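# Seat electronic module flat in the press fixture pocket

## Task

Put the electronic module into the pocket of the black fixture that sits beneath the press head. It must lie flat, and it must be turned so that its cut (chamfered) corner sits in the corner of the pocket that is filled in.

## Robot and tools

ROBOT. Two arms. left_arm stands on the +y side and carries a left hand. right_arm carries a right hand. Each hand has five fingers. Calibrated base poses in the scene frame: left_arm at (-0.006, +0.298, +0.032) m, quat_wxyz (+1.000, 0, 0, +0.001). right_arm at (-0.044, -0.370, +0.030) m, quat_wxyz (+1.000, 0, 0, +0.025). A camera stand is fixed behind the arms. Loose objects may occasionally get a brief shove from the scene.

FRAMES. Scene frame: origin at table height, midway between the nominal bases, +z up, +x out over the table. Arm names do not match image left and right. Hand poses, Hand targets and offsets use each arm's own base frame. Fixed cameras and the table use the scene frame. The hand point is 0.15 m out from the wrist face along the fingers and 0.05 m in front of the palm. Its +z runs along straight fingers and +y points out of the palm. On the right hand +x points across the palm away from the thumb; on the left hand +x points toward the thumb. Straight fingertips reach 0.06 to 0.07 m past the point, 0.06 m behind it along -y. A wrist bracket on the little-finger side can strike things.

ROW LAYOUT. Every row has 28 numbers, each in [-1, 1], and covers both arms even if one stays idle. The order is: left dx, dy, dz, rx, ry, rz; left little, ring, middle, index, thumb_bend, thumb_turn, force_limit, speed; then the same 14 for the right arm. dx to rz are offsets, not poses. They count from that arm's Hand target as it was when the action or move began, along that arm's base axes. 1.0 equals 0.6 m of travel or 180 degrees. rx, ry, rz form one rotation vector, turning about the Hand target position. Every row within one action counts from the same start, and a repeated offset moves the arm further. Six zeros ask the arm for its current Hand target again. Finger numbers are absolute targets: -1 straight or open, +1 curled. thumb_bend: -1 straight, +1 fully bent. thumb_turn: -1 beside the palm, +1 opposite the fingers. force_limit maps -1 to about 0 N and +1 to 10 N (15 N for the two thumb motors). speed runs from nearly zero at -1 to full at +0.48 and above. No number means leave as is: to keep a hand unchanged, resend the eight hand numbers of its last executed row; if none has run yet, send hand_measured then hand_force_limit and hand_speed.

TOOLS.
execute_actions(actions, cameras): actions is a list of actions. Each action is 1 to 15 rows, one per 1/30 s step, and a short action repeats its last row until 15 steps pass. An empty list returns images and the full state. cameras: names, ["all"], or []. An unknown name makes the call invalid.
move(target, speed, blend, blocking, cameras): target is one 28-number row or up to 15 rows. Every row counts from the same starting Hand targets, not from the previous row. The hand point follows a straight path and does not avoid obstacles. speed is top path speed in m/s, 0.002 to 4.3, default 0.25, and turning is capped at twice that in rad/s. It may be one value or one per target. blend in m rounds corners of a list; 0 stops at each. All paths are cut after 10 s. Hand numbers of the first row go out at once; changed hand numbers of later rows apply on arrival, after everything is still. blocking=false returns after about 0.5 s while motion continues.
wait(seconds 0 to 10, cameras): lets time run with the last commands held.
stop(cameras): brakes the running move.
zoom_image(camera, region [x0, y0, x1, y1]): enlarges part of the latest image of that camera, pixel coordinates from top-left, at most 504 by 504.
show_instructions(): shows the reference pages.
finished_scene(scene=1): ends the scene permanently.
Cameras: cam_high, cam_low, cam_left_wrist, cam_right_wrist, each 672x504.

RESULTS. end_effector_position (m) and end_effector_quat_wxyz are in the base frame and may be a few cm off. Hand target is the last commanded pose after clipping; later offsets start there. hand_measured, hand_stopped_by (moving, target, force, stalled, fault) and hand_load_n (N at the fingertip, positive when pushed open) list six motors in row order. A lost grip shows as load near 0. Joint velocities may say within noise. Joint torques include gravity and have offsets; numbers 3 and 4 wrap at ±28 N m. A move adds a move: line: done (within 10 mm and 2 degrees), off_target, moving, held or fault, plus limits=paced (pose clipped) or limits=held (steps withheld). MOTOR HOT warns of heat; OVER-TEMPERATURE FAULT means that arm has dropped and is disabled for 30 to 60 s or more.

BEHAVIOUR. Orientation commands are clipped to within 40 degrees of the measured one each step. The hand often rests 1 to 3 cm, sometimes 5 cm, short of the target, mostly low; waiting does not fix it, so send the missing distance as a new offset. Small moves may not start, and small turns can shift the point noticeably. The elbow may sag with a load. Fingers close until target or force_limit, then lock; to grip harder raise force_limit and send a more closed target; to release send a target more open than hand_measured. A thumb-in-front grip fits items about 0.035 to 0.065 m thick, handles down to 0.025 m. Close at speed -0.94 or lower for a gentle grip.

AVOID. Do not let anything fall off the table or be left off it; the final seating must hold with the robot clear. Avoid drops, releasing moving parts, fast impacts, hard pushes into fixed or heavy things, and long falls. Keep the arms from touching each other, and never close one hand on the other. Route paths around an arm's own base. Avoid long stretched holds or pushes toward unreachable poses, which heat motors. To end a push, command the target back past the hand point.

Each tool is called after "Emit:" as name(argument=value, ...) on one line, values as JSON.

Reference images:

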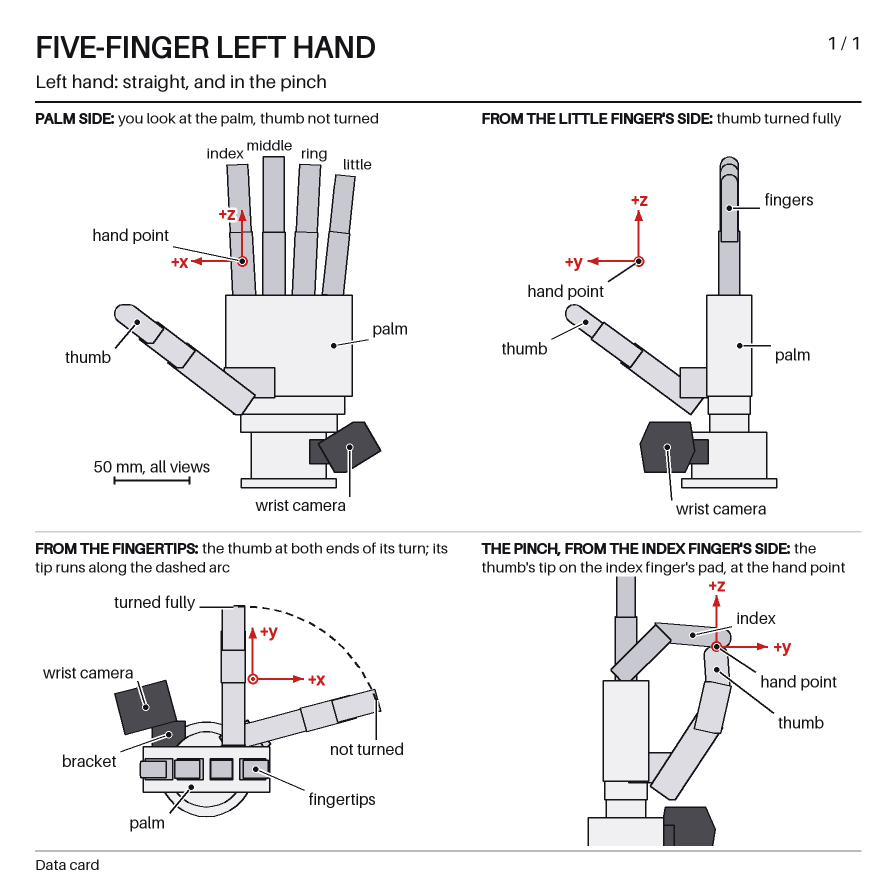

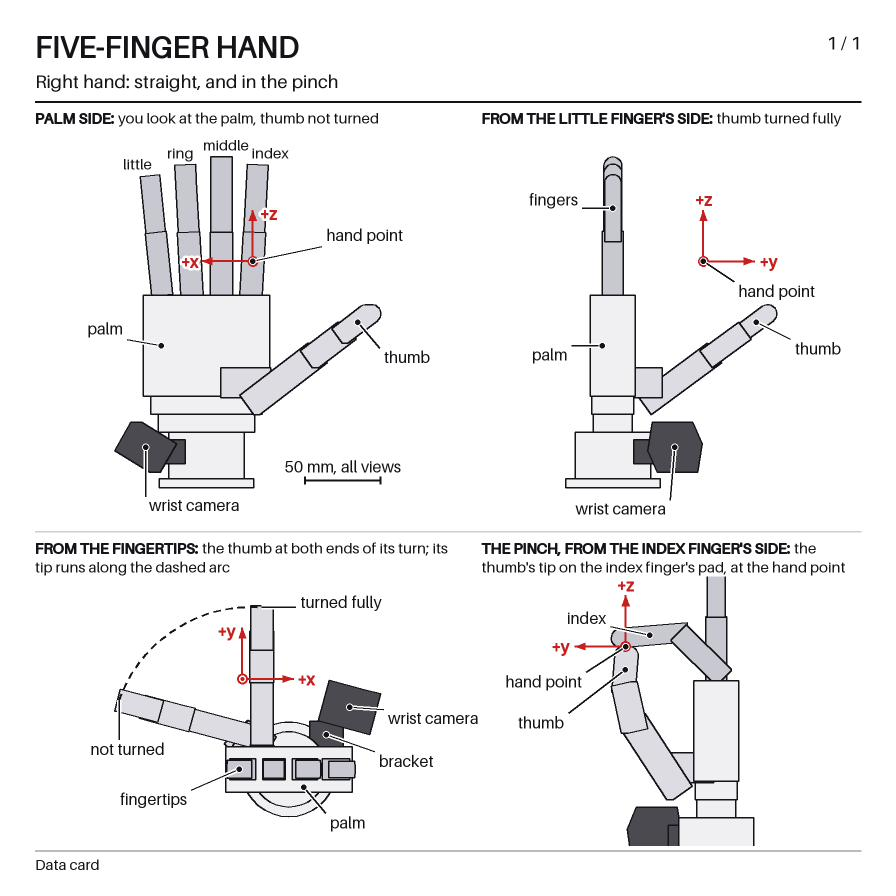

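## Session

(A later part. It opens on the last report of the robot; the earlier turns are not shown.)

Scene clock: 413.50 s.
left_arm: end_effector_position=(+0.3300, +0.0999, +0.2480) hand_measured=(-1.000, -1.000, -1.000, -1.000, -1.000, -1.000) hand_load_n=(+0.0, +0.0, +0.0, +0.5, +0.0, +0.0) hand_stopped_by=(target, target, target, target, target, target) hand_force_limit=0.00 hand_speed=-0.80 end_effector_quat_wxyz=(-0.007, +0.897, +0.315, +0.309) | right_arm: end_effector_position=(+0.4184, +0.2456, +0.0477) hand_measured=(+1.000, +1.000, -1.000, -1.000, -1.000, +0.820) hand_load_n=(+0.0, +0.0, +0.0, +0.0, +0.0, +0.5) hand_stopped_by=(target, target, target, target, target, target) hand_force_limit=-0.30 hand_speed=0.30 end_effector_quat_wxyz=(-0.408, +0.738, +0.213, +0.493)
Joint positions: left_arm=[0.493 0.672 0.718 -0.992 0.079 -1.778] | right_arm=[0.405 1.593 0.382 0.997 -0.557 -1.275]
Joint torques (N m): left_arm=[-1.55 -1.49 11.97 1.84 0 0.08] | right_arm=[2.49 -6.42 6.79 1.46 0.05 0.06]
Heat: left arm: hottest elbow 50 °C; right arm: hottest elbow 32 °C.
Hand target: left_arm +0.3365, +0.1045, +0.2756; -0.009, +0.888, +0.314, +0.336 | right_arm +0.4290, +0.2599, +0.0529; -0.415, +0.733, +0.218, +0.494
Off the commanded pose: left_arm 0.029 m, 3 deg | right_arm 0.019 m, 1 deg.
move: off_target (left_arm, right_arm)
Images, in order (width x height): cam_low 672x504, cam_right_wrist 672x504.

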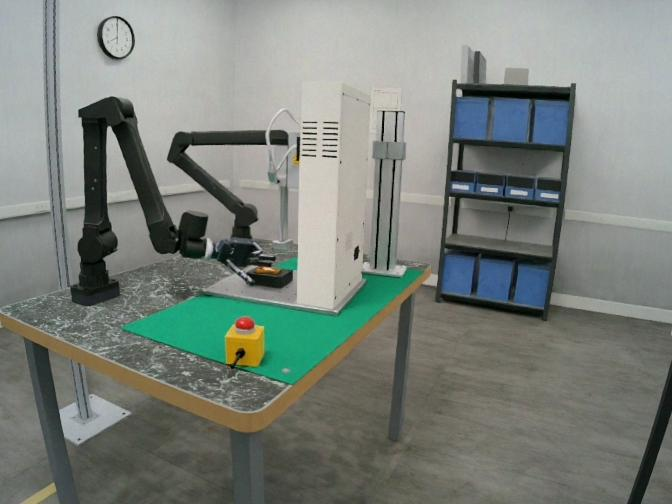

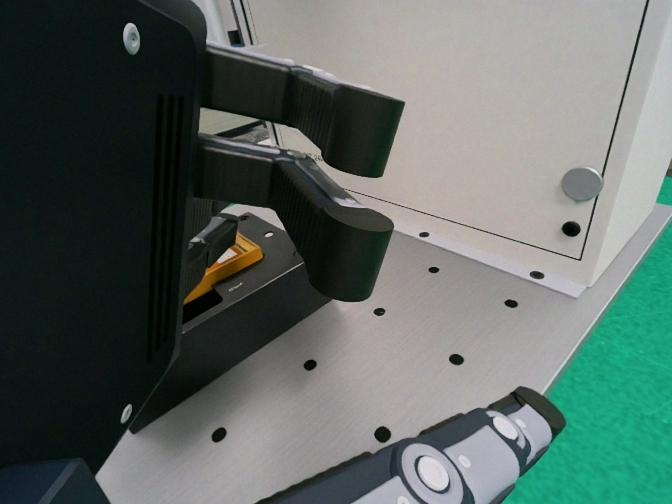

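Emit:
move(target=[[0,0,0,0,0,0,-1,-1,-1,-1,-1,-1,0,-0.8,0.01,0.028,-0.005,0,0,0,1,1,-1,-1,-1,0.82,-0.3,0.3],[0,0,0,0,0,0,-1,-1,-1,-1,-1,-1,0,-0.8,0.01,0.028,-0.02,0,0,0,1,1,-1,-1,-1,0.82,-0.3,0.3]], speed=0.06, cameras=["cam_low","cam_right_wrist"])

Emit:
zoom_image(camera="cam_low", region=[235, 235, 310, 300])

Emit:
zoom_image(camera="cam_right_wrist", region=[150, 180, 390, 360])

Scene clock: 415.53 s.
left_arm: end_effector_position=(+0.3300, +0.0999, +0.2480) hand_measured=(-1.000, -1.000, -1.000, -1.000, -1.000, -1.000) hand_load_n=(+0.0, +0.0, +0.0, +0.0, +0.0, +0.0) hand_stopped_by=(target, target, target, target, target, target) hand_force_limit=0.00 hand_speed=-0.80 end_effector_quat_wxyz=(-0.007, +0.897, +0.315, +0.309) | right_arm: end_effector_position=(+0.4246, +0.2613, +0.0330) hand_measured=(+1.000, +1.000, -1.000, -1.000, -1.000, +0.820) hand_load_n=(+0.0, +0.0, +0.0, +0.0, +0.0, +0.0) hand_stopped_by=(target, target, target, target, target, target) hand_force_limit=-0.30 hand_speed=0.30 end_effector_quat_wxyz=(-0.406, +0.745, +0.211, +0.485)
Joint positions: left_arm=[0.493 0.672 0.718 -0.992 0.079 -1.778] | right_arm=[0.443 1.659 0.419 1.009 -0.518 -1.266]
Joint torques (N m): left_arm=[-1.55 -1.49 11.99 1.84 0 0.08] | right_arm=[2.49 -6.95 6.28 2.82 0.04 0.07]
Heat: left arm: hottest elbow 50 °C; right arm: hottest elbow 32 °C.
Hand target: left_arm +0.3365, +0.1045, +0.2756; -0.009, +0.888, +0.314, +0.336 | right_arm +0.4350, +0.2767, +0.0409; -0.415, +0.733, +0.218, +0.494
Off the commanded pose: left_arm 0.029 m, 3 deg | right_arm 0.020 m, 2 deg.
move: off_target (left_arm, right_arm)
Images, in order (width x height): cam_low 672x504, cam_right_wrist 672x504.

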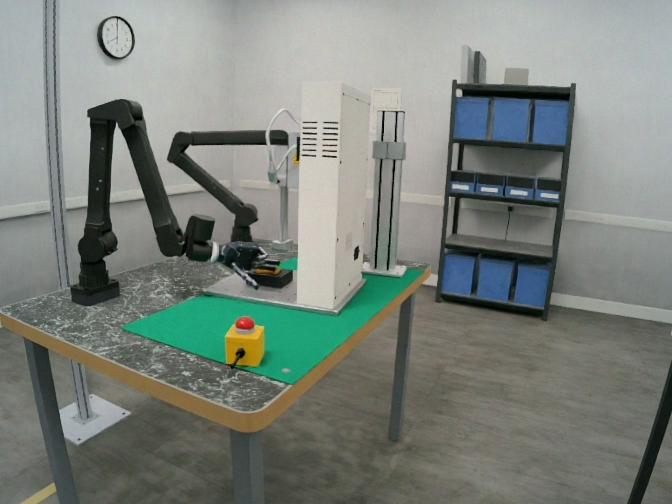

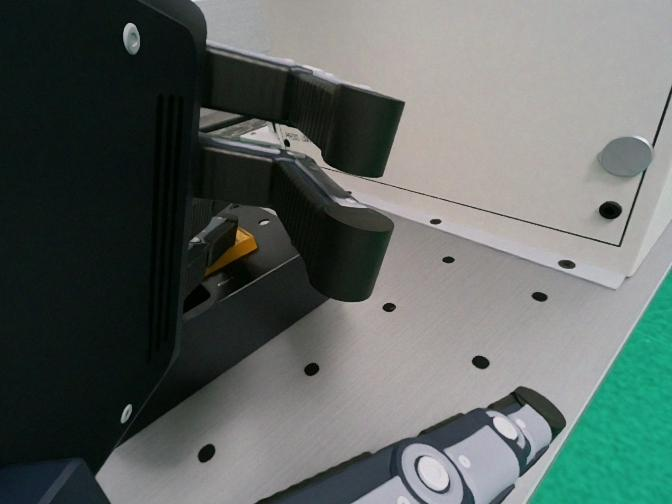

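Scaled by 6.720 from the camera's 672x504 image, which has a finer 960x720 frame.

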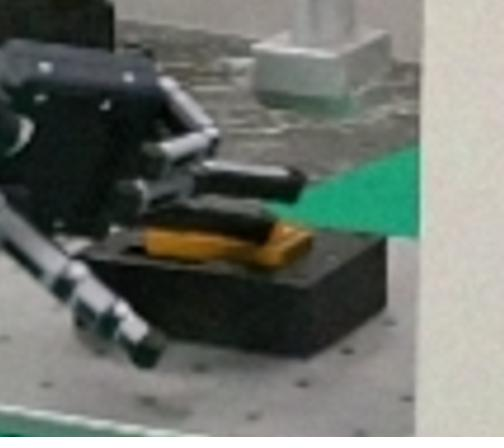

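Scaled by 2.100 from the camera's 672x504 image, which has a finer 960x720 frame.

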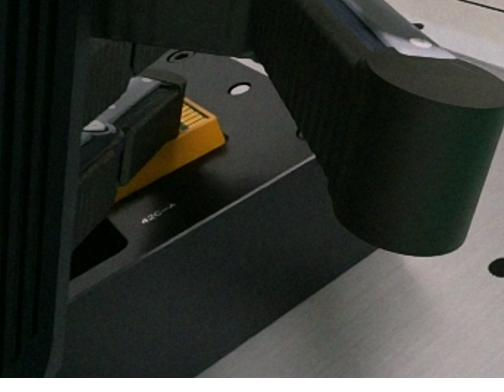

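Emit:
move(target=[0,0,0,0,0,0,-1,-1,-1,-1,-1,-1,0,-0.8,0,0,-0.012,0,0,0,1,1,-1,-1,-1,0.82,-0.3,0.3], speed=0.03, cameras=["cam_low","cam_right_wrist"])

Emit:
zoom_image(camera="cam_low", region=[235, 235, 310, 300])

Emit:
zoom_image(camera="cam_right_wrist", region=[150, 180, 390, 360])

Scene clock: 417.17 s.
left_arm: end_effector_position=(+0.3300, +0.0999, +0.2480) hand_measured=(-1.000, -1.000, -1.000, -1.000, -1.000, -1.000) hand_load_n=(+0.0, +0.0, +0.0, +0.0, +0.0, +0.0) hand_stopped_by=(target, target, target, target, target, target) hand_force_limit=0.00 hand_speed=-0.80 end_effector_quat_wxyz=(-0.007, +0.897, +0.315, +0.309) | right_arm: end_effector_position=(+0.4261, +0.2624, +0.0320) hand_measured=(+1.000, +1.000, -1.000, -1.000, -1.000, +0.820) hand_load_n=(+0.0, +0.0, +0.0, +0.0, +0.5, +0.5) hand_stopped_by=(target, target, target, target, target, target) hand_force_limit=-0.30 hand_speed=0.30 end_effector_quat_wxyz=(-0.408, +0.740, +0.212, +0.491)
Joint positions: left_arm=[0.493 0.672 0.718 -0.992 0.079 -1.778] | right_arm=[0.443 1.682 0.419 1.049 -0.52 -1.264]
Joint torques (N m): left_arm=[-1.55 -1.49 11.99 1.84 0 0.08] | right_arm=[2.55 -6.42 6.06 2.47 0.04 0.04]
Heat: left arm: hottest elbow 50 °C; right arm: hottest elbow 31 °C.
Hand target: left_arm +0.3365, +0.1045, +0.2756; -0.009, +0.888, +0.314, +0.336 | right_arm +0.4350, +0.2767, +0.0337; -0.415, +0.733, +0.218, +0.494
Off the commanded pose: left_arm 0.029 m, 3 deg | right_arm 0.017 m, 1 deg.
move: off_target (left_arm, right_arm)
Images, in order (width x height): cam_low 672x504, cam_right_wrist 672x504.

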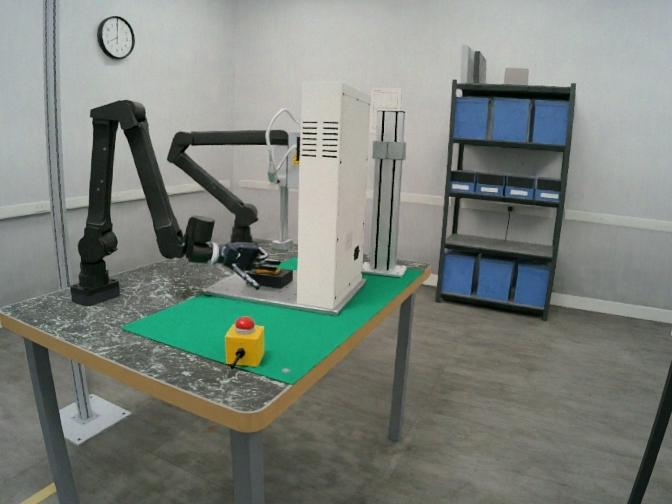

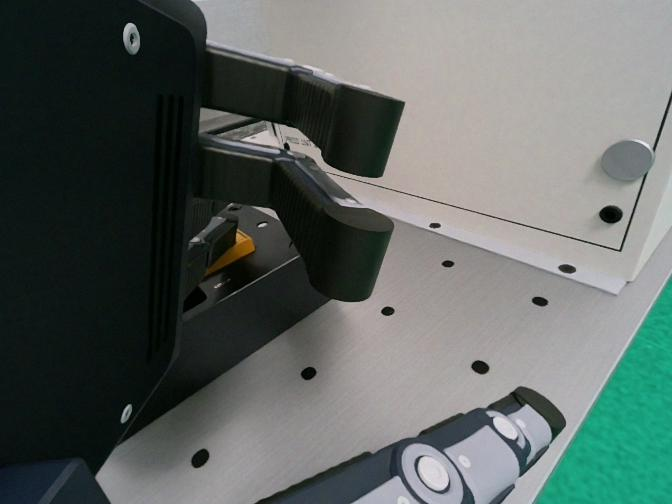

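Scaled by 6.720 from the camera's 672x504 image, which has a finer 960x720 frame.

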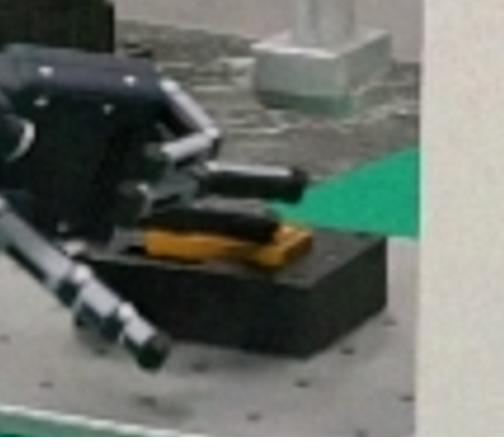

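Scaled by 2.100 from the camera's 672x504 image, which has a finer 960x720 frame.

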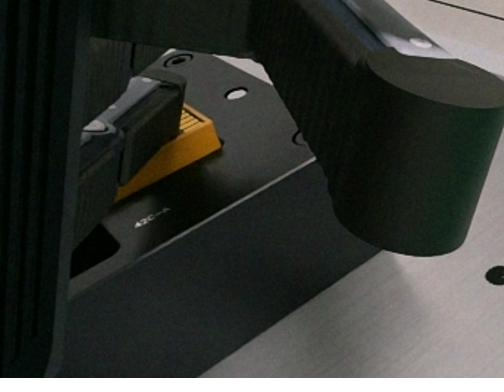

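Emit:
move(target=[0,0,0,0,0,0,-1,-1,-1,-1,-1,-1,0,-0.8,0,0,-0.015,0,0,0,1,1,-1,-1,-1,0.82,-0.3,0.3], speed=0.03, cameras=["cam_low","cam_right_wrist"])

Emit:
zoom_image(camera="cam_low", region=[235, 235, 310, 300])

Emit:
zoom_image(camera="cam_right_wrist", region=[200, 210, 280, 270])

Scene clock: 418.43 s.
left_arm: end_effector_position=(+0.3300, +0.0999, +0.2480) hand_measured=(-1.000, -1.000, -1.000, -1.000, -1.000, -1.000) hand_load_n=(+0.0, +0.0, +0.0, +0.0, +0.0, +0.0) hand_stopped_by=(target, target, target, target, target, target) hand_force_limit=0.00 hand_speed=-0.80 end_effector_quat_wxyz=(-0.007, +0.897, +0.315, +0.309) | right_arm: end_effector_position=(+0.4300, +0.2659, +0.0308) hand_measured=(+1.000, +1.000, -1.000, -1.000, -1.000, +0.820) hand_load_n=(+0.0, +0.0, -0.5, +0.0, +0.0, +0.0) hand_stopped_by=(target, target, target, target, target, target) hand_force_limit=-0.30 hand_speed=0.30 end_effector_quat_wxyz=(-0.412, +0.733, +0.216, +0.497)
Joint positions: left_arm=[0.493 0.672 0.718 -0.992 0.079 -1.778] | right_arm=[0.443 1.714 0.428 1.092 -0.527 -1.264]
Joint torques (N m): left_arm=[-1.49 -1.49 11.97 1.84 0 0.08] | right_arm=[2.49 -6.42 5.33 2.22 0.05 0.03]
Heat: left arm: hottest elbow 50 °C; right arm: hottest elbow 31 °C.
Hand target: left_arm +0.3365, +0.1045, +0.2756; -0.009, +0.888, +0.314, +0.336 | right_arm +0.4350, +0.2767, +0.0247; -0.415, +0.733, +0.218, +0.494
Off the commanded pose: left_arm 0.029 m, 3 deg | right_arm 0.013 m, 1 deg.
move: off_target (left_arm, right_arm)
Images, in order (width x height): cam_low 672x504, cam_right_wrist 672x504.

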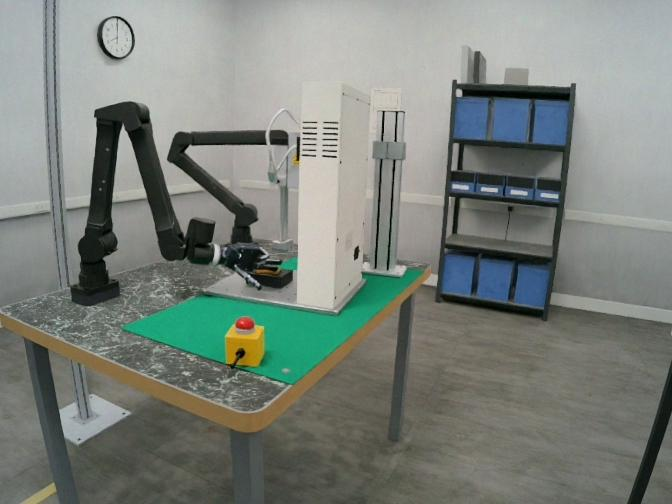

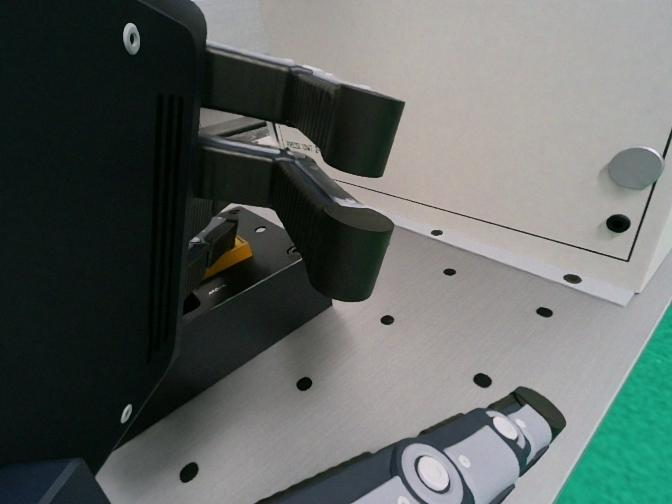

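Scaled by 6.720 from the camera's 672x504 image, which has a finer 960x720 frame.

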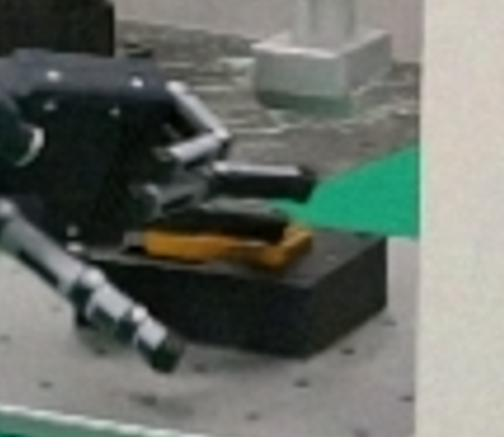

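Scaled by 6.300 from the camera's 672x504 image, which has a finer 960x720 frame.

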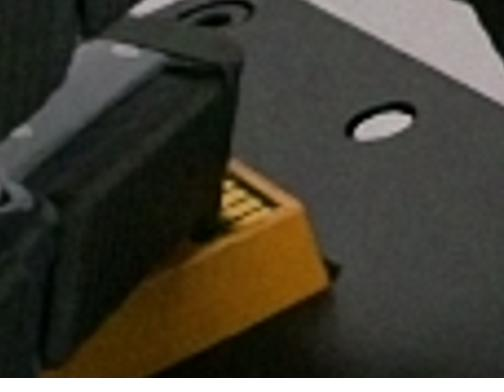

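Emit:
move(target=[0,0,0,0,0,0,-1,-1,-1,-1,-1,-1,0,-0.8,-0.01,-0.012,-0.02,0,0,0,1,1,-1,-1,-1,0.82,-0.3,0.3], speed=0.03, cameras=["cam_low","cam_right_wrist"])

Emit:
zoom_image(camera="cam_low", region=[235, 235, 310, 300])

Emit:
zoom_image(camera="cam_right_wrist", region=[200, 210, 280, 270])

Scene clock: 419.83 s.
left_arm: end_effector_position=(+0.3300, +0.0999, +0.2480) hand_measured=(-1.000, -1.000, -1.000, -1.000, -1.000, -1.000) hand_load_n=(+0.0, +0.0, +0.0, +0.0, +0.0, +0.0) hand_stopped_by=(target, target, target, target, target, target) hand_force_limit=0.00 hand_speed=-0.80 end_effector_quat_wxyz=(-0.007, +0.897, +0.315, +0.309) | right_arm: end_effector_position=(+0.4319, +0.2674, +0.0298) hand_measured=(+1.000, +1.000, -1.000, -1.000, -1.000, +0.820) hand_load_n=(+0.0, +0.5, +0.0, +0.0, +0.0, +0.0) hand_stopped_by=(target, target, target, target, target, target) hand_force_limit=-0.30 hand_speed=0.30 end_effector_quat_wxyz=(-0.415, +0.723, +0.219, +0.507)
Joint positions: left_arm=[0.493 0.672 0.718 -0.992 0.079 -1.778] | right_arm=[0.443 1.751 0.428 1.158 -0.53 -1.264]
Joint torques (N m): left_arm=[-1.55 -1.49 11.99 1.84 0 0.08] | right_arm=[1.67 -6.24 3.51 2 -0.14 0.01]
Heat: left arm: hottest elbow 50 °C; right arm: hottest elbow 31 °C.
Hand target: left_arm +0.3365, +0.1045, +0.2756; -0.009, +0.888, +0.314, +0.336 | right_arm +0.4290, +0.2695, +0.0127; -0.415, +0.733, +0.218, +0.494
Off the commanded pose: left_arm 0.029 m, 3 deg | right_arm 0.017 m, 2 deg.
move: off_target (left_arm, right_arm)
Images, in order (width x height): cam_low 672x504, cam_right_wrist 672x504.

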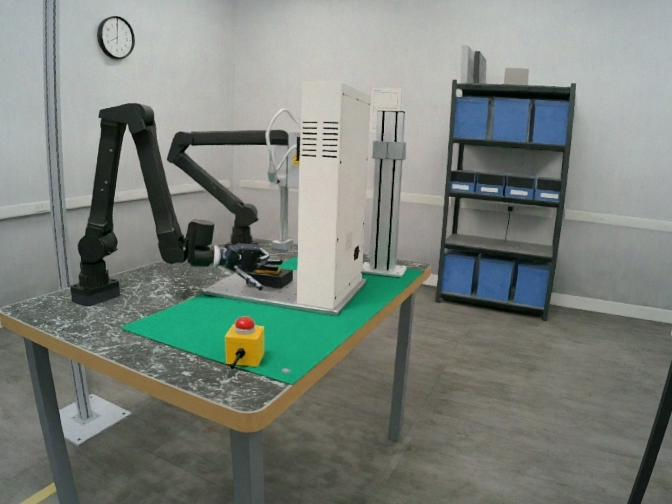

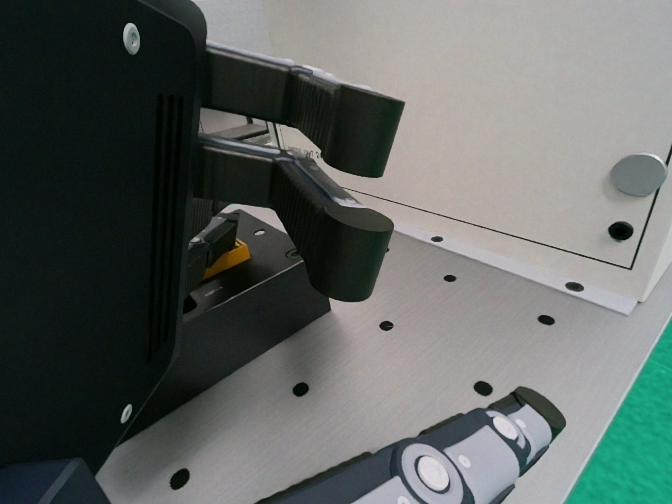

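Scaled by 6.720 from the camera's 672x504 image, which has a finer 960x720 frame.

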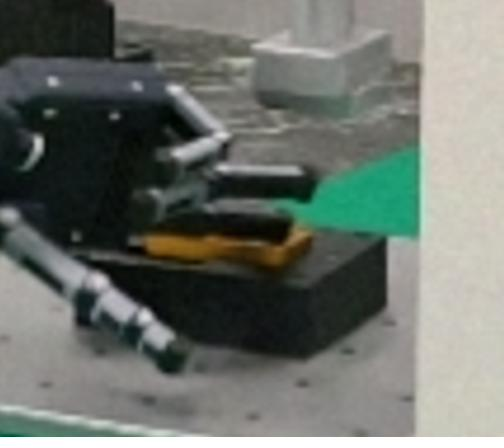

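Scaled by 6.300 from the camera's 672x504 image, which has a finer 960x720 frame.

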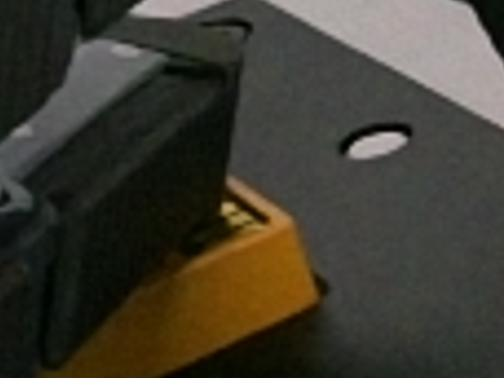

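Emit:
move(target=[0,0,0,0,0,0,-1,-1,-1,-1,-1,-1,0,-0.8,-0.035,-0.02,0,0,0,0,1,1,-1,-1,-1,0.82,-0.3,0.3], speed=0.05, cameras=["cam_low","cam_right_wrist"])

Emit:
zoom_image(camera="cam_low", region=[235, 235, 310, 300])

Emit:
zoom_image(camera="cam_right_wrist", region=[200, 210, 280, 270])

Scene clock: 421.80 s.
left_arm: end_effector_position=(+0.3300, +0.0999, +0.2480) hand_measured=(-1.000, -1.000, -1.000, -1.000, -1.000, -1.000) hand_load_n=(+0.0, +0.0, +0.0, +0.0, +0.0, +0.0) hand_stopped_by=(target, target, target, target, target, target) hand_force_limit=0.00 hand_speed=-0.80 end_effector_quat_wxyz=(-0.007, +0.897, +0.315, +0.309) | right_arm: end_effector_position=(+0.4206, +0.2615, +0.0289) hand_measured=(+1.000, +1.000, -1.000, -1.000, -1.000, +0.820) hand_load_n=(+0.0, +0.0, +0.0, +0.0, +0.0, +0.5) hand_stopped_by=(target, target, target, target, target, target) hand_force_limit=-0.30 hand_speed=0.30 end_effector_quat_wxyz=(-0.414, +0.720, +0.219, +0.511)
Joint positions: left_arm=[0.493 0.672 0.718 -0.992 0.079 -1.778] | right_arm=[0.443 1.751 0.391 1.204 -0.527 -1.264]
Joint torques (N m): left_arm=[-1.49 -1.49 11.99 1.84 0 0.08] | right_arm=[1.32 -7.65 1.36 1.83 -0.26 0]
Heat: left arm: hottest elbow 50 °C; right arm: hottest elbow 31 °C.
Hand target: left_arm +0.3365, +0.1045, +0.2756; -0.009, +0.888, +0.314, +0.336 | right_arm +0.4080, +0.2575, +0.0127; -0.415, +0.733, +0.218, +0.494
Off the commanded pose: left_arm 0.029 m, 3 deg | right_arm 0.021 m, 2 deg.
move: off_target (left_arm, right_arm)
Images, in order (width x height): cam_low 672x504, cam_right_wrist 672x504.

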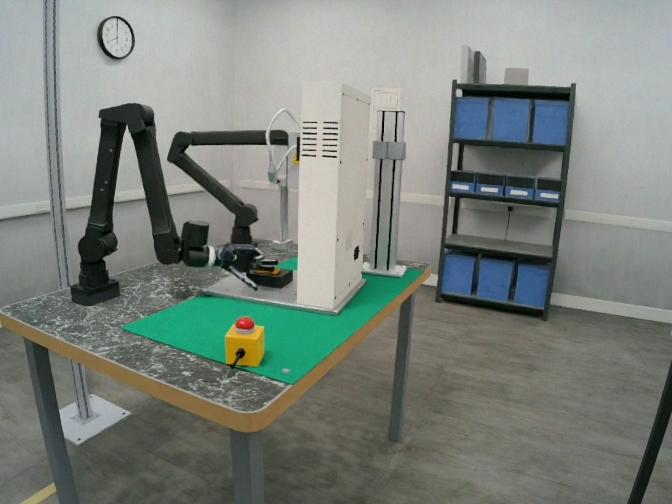

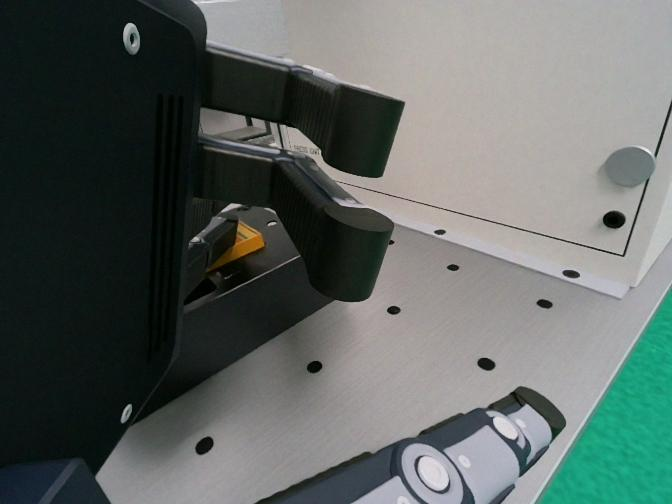

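Scaled by 6.720 from the camera's 672x504 image, which has a finer 960x720 frame.

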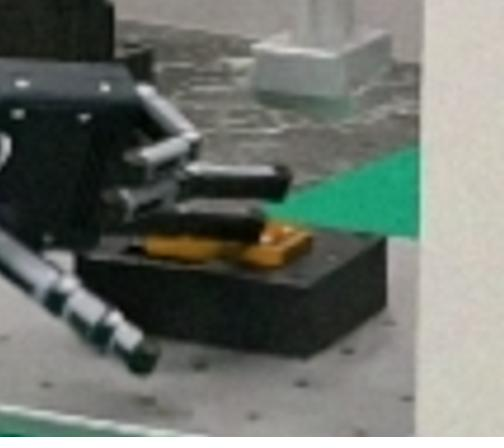

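Scaled by 6.300 from the camera's 672x504 image, which has a finer 960x720 frame.

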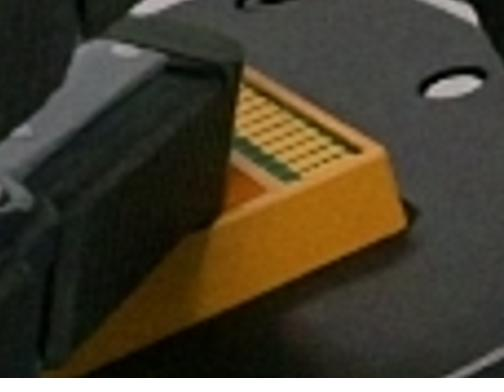

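Emit:
move(target=[[0,0,0,0,0,0,-1,-1,-1,-1,-1,-1,0,-0.8,-0.02,-0.02,0.06,0,0,0,1,1,-1,-1,-1,0.82,-0.3,0.3],[0,0,0,0,0,0,-1,-1,-1,-1,-1,-1,0,-0.8,-0.09,-0.09,0.09,0,0,0,1,1,-1,-1,-1,0.82,-0.3,0.3],[0,0,0,0,0,0,-1,-1,-1,-1,-1,-1,0,-0.8,-0.13,-0.04,0.2,0,0,0,-1,-1,-1,-1,-1,-1,-0.3,0.48],[0,0,0,0,0,0,-1,-1,-1,-1,-1,-1,0,-0.8,-0.11,0.12,0.2,0,0,0,-1,-1,-1,-1,-1,-1,-0.3,0.48]], speed=0.15, blend=[0.0,0.0,0.0,0.0], cameras=["cam_right_wrist"])

Scene clock: 430.63 s.
left_arm: end_effector_position=(+0.3300, +0.0999, +0.2480) hand_measured=(-1.000, -1.000, -1.000, -1.000, -1.000, -1.000) hand_load_n=(+0.0, +0.0, +0.0, +0.0, +0.0, +0.0) hand_stopped_by=(target, target, target, target, target, target) hand_force_limit=0.00 hand_speed=-0.80 end_effector_quat_wxyz=(-0.007, +0.897, +0.315, +0.309) | right_arm: end_effector_position=(+0.3252, +0.3068, +0.1028) hand_measured=(-1.000, -1.000, -1.000, -1.000, -1.000, -1.000) hand_load_n=(+0.5, -0.5, +0.0, -0.5, +0.0, +0.0) hand_stopped_by=(target, target, target, target, target, target) hand_force_limit=-0.30 hand_speed=0.48 end_effector_quat_wxyz=(-0.398, +0.756, +0.218, +0.472)
Joint positions: left_arm=[0.493 0.672 0.718 -0.992 0.079 -1.778] | right_arm=[0.765 1.191 0.332 0.615 -0.21 -1.204]
Joint torques (N m): left_arm=[-1.49 -1.55 11.99 1.84 0 0.08] | right_arm=[2.37 -3.49 10.41 3.12 0.08 0.09]
Heat: left arm: hottest elbow 50 °C; right arm: hottest elbow 31 °C.
Hand target: left_arm +0.3365, +0.1045, +0.2756; -0.009, +0.888, +0.314, +0.336 | right_arm +0.3420, +0.3295, +0.1327; -0.415, +0.733, +0.218, +0.494
Off the commanded pose: left_arm 0.029 m, 3 deg | right_arm 0.041 m, 4 deg.
move: off_target (left_arm, right_arm); target 3's new numbers were sent with right_arm's hand 0.033 m and 3 deg from that target
Images, in order (width x height): cam_right_wrist 672x504.

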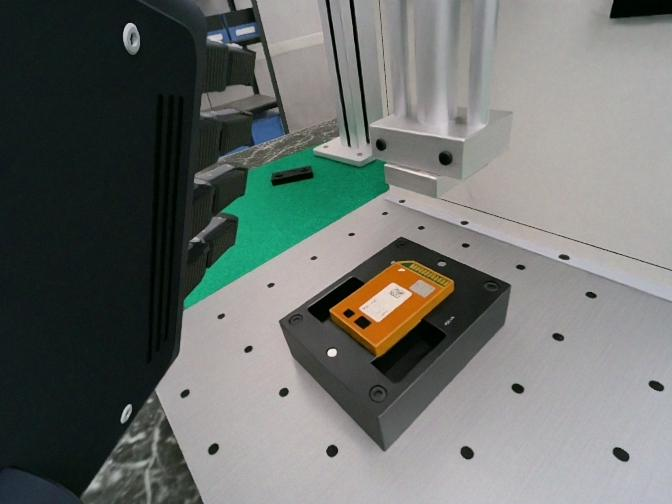

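Emit:
zoom_image(camera="cam_right_wrist", region=[270, 230, 520, 417])

Emit:
zoom_image(camera="cam_right_wrist", region=[420, 255, 480, 300])

Emit:
zoom_image(camera="cam_right_wrist", region=[310, 300, 400, 368])

Emit:
zoom_image(camera="cam_right_wrist", region=[370, 235, 460, 302])

Scaled by 2.016 from the camera's 672x504 image, which has a finer 960x720 frame.

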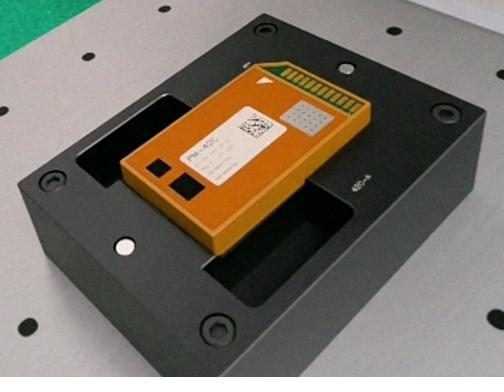

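Scaled by 8.400 from the camera's 672x504 image, which has a finer 960x720 frame.

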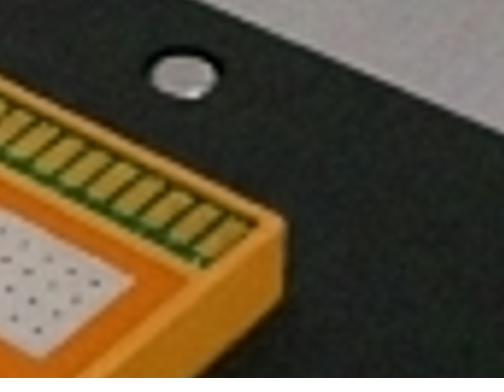

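Scaled by 5.600 from the camera's 672x504 image, which has a finer 960x720 frame.

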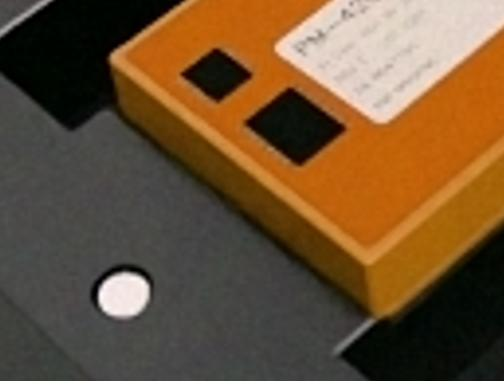

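Scaled by 5.600 from the camera's 672x504 image, which has a finer 960x720 frame.

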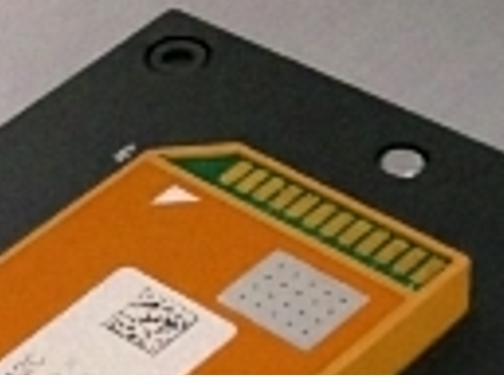

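Emit:
move(target=[[0,0,0,0,0,0,-1,-1,-1,-1,-1,-1,0,-0.8,-0.03,-0.07,0.05,0,0,-0.12,1,1,-1,-1,-1,0.82,-0.3,0.4],[0,0,0,0,0,0,-1,-1,-1,-1,-1,-1,0,-0.8,-0.03,-0.07,0.03,0,0,-0.25,1,1,-1,-1,-1,0.82,-0.3,0.4]], speed=0.25, blend=[0.03,0], cameras=["cam_low","cam_right_wrist"])

Scene clock: 437.70 s.
left_arm: end_effector_position=(+0.3300, +0.0999, +0.2480) hand_measured=(-1.000, -1.000, -1.000, -1.000, -1.000, -1.000) hand_load_n=(+0.0, +0.0, +0.0, +0.0, +0.0, +0.0) hand_stopped_by=(target, target, target, target, target, target) hand_force_limit=0.00 hand_speed=-0.80 end_effector_quat_wxyz=(-0.007, +0.897, +0.315, +0.309) | right_arm: end_effector_position=(+0.3187, +0.2638, +0.1320) hand_measured=(+1.000, +1.000, -1.000, -1.000, -1.000, +0.820) hand_load_n=(+0.0, +0.0, +0.0, +0.0, +0.0, +0.5) hand_stopped_by=(target, target, target, target, target, target) hand_force_limit=-0.30 hand_speed=0.40 end_effector_quat_wxyz=(-0.177, +0.769, -0.070, +0.611)
Joint positions: left_arm=[0.493 0.672 0.718 -0.992 0.079 -1.778] | right_arm=[1.121 1.237 0.457 0.464 0.907 -0.947]
Joint torques (N m): left_arm=[-1.55 -1.49 11.97 1.84 0 0.08] | right_arm=[2.61 -4.42 10.56 1.17 0.46 0.04]
Heat: left arm: hottest elbow 50 °C; right arm: hottest elbow 32 °C.
Hand target: left_arm +0.3365, +0.1045, +0.2756; -0.009, +0.888, +0.314, +0.336 | right_arm +0.3240, +0.2875, +0.1507; -0.194, +0.760, -0.079, +0.615
Off the commanded pose: left_arm 0.029 m, 3 deg | right_arm 0.031 m, 3 deg.
move: off_target (left_arm, right_arm)
Images, in order (width x height): cam_low 672x504, cam_right_wrist 672x504.

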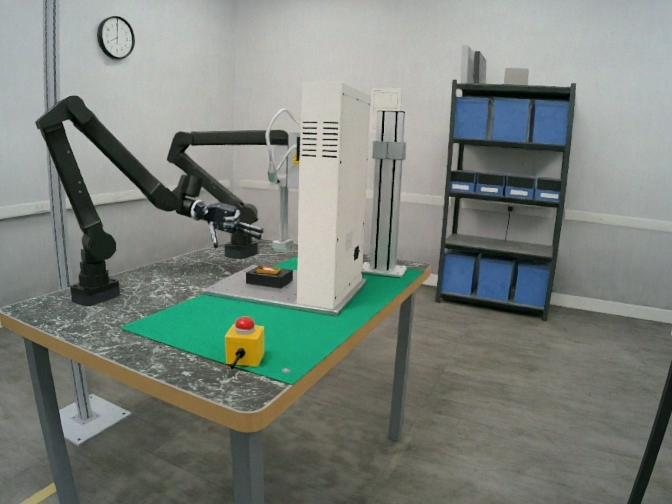

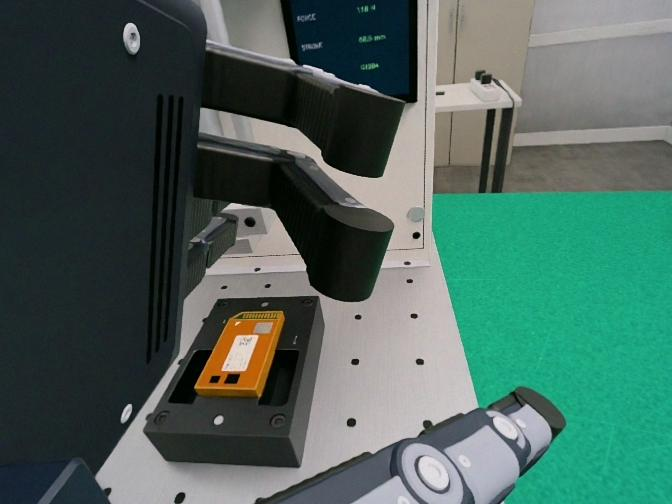

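Emit:
zoom_image(camera="cam_right_wrist", region=[150, 290, 330, 425])

Emit:
zoom_image(camera="cam_right_wrist", region=[215, 295, 295, 355])

Scaled by 2.800 from the camera's 672x504 image, which has a finer 960x720 frame.

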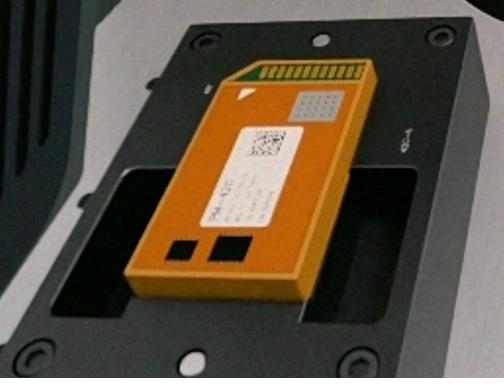

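Scaled by 6.300 from the camera's 672x504 image, which has a finer 960x720 frame.

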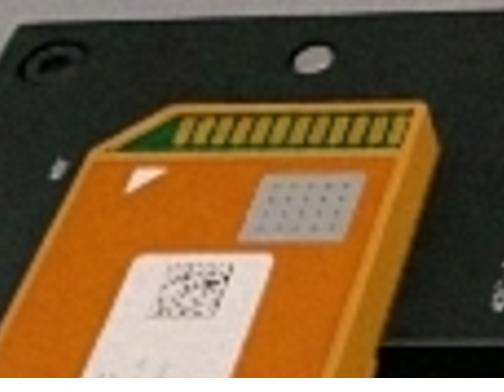

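Emit:
zoom_image(camera="cam_right_wrist", region=[160, 375, 220, 420])

Emit:
zoom_image(camera="cam_right_wrist", region=[240, 370, 300, 415])

Emit:
zoom_image(camera="cam_right_wrist", region=[260, 300, 310, 360])

Scaled by 8.400 from the camera's 672x504 image, which has a finer 960x720 frame.

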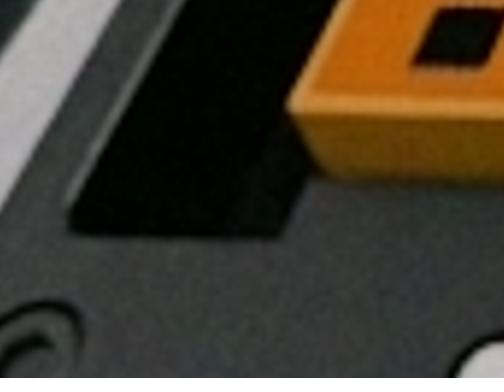

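Scaled by 8.400 from the camera's 672x504 image, which has a finer 960x720 frame.

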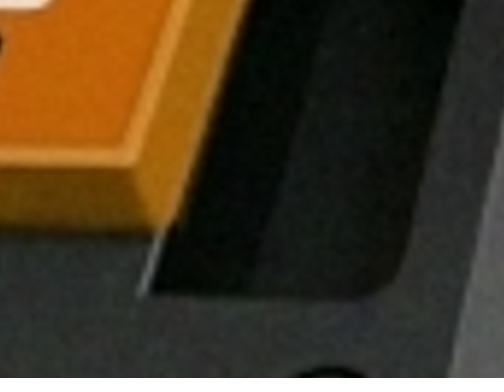

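Scaled by 8.400 from the camera's 672x504 image, which has a finer 960x720 frame.

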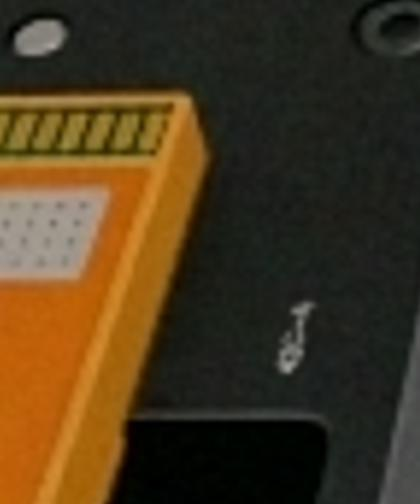

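Emit:
zoom_image(camera="cam_low", region=[242, 255, 296, 295])

Emit:
zoom_image(camera="cam_low", region=[255, 260, 285, 282])

Scaled by 9.333 from the camera's 672x504 image, which has a finer 960x720 frame.

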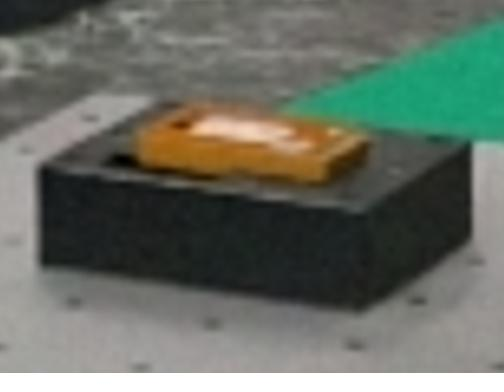

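Scaled by 16.800 from the camera's 672x504 image, which has a finer 960x720 frame.

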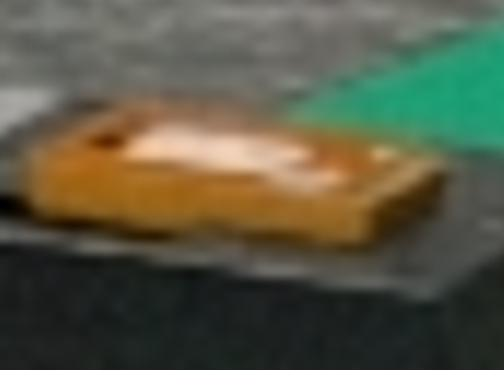

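Emit:
zoom_image(camera="cam_right_wrist", region=[145, 395, 205, 440])

Emit:
zoom_image(camera="cam_right_wrist", region=[250, 395, 310, 440])

Emit:
zoom_image(camera="cam_right_wrist", region=[205, 285, 265, 330])

Emit:
zoom_image(camera="cam_right_wrist", region=[275, 285, 335, 330])

Scaled by 8.400 from the camera's 672x504 image, which has a finer 960x720 frame.

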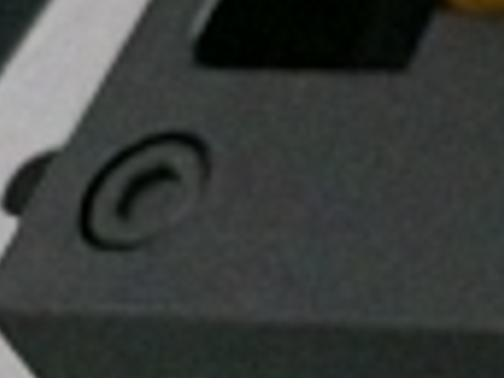

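Scaled by 8.400 from the camera's 672x504 image, which has a finer 960x720 frame.

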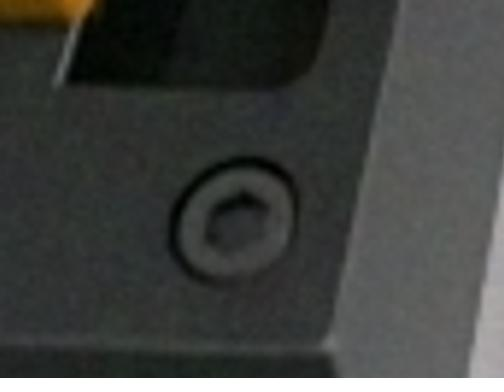

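Scaled by 8.400 from the camera's 672x504 image, which has a finer 960x720 frame.

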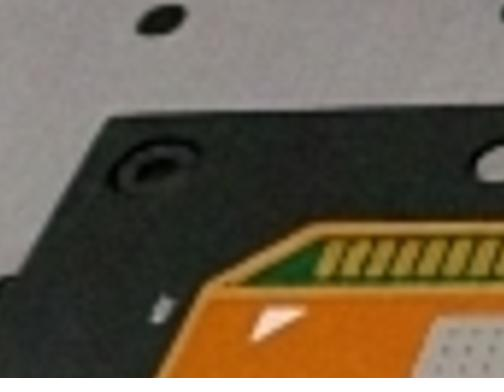

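Scaled by 8.400 from the camera's 672x504 image, which has a finer 960x720 frame.

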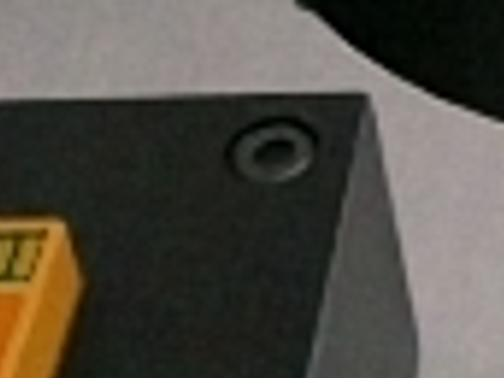

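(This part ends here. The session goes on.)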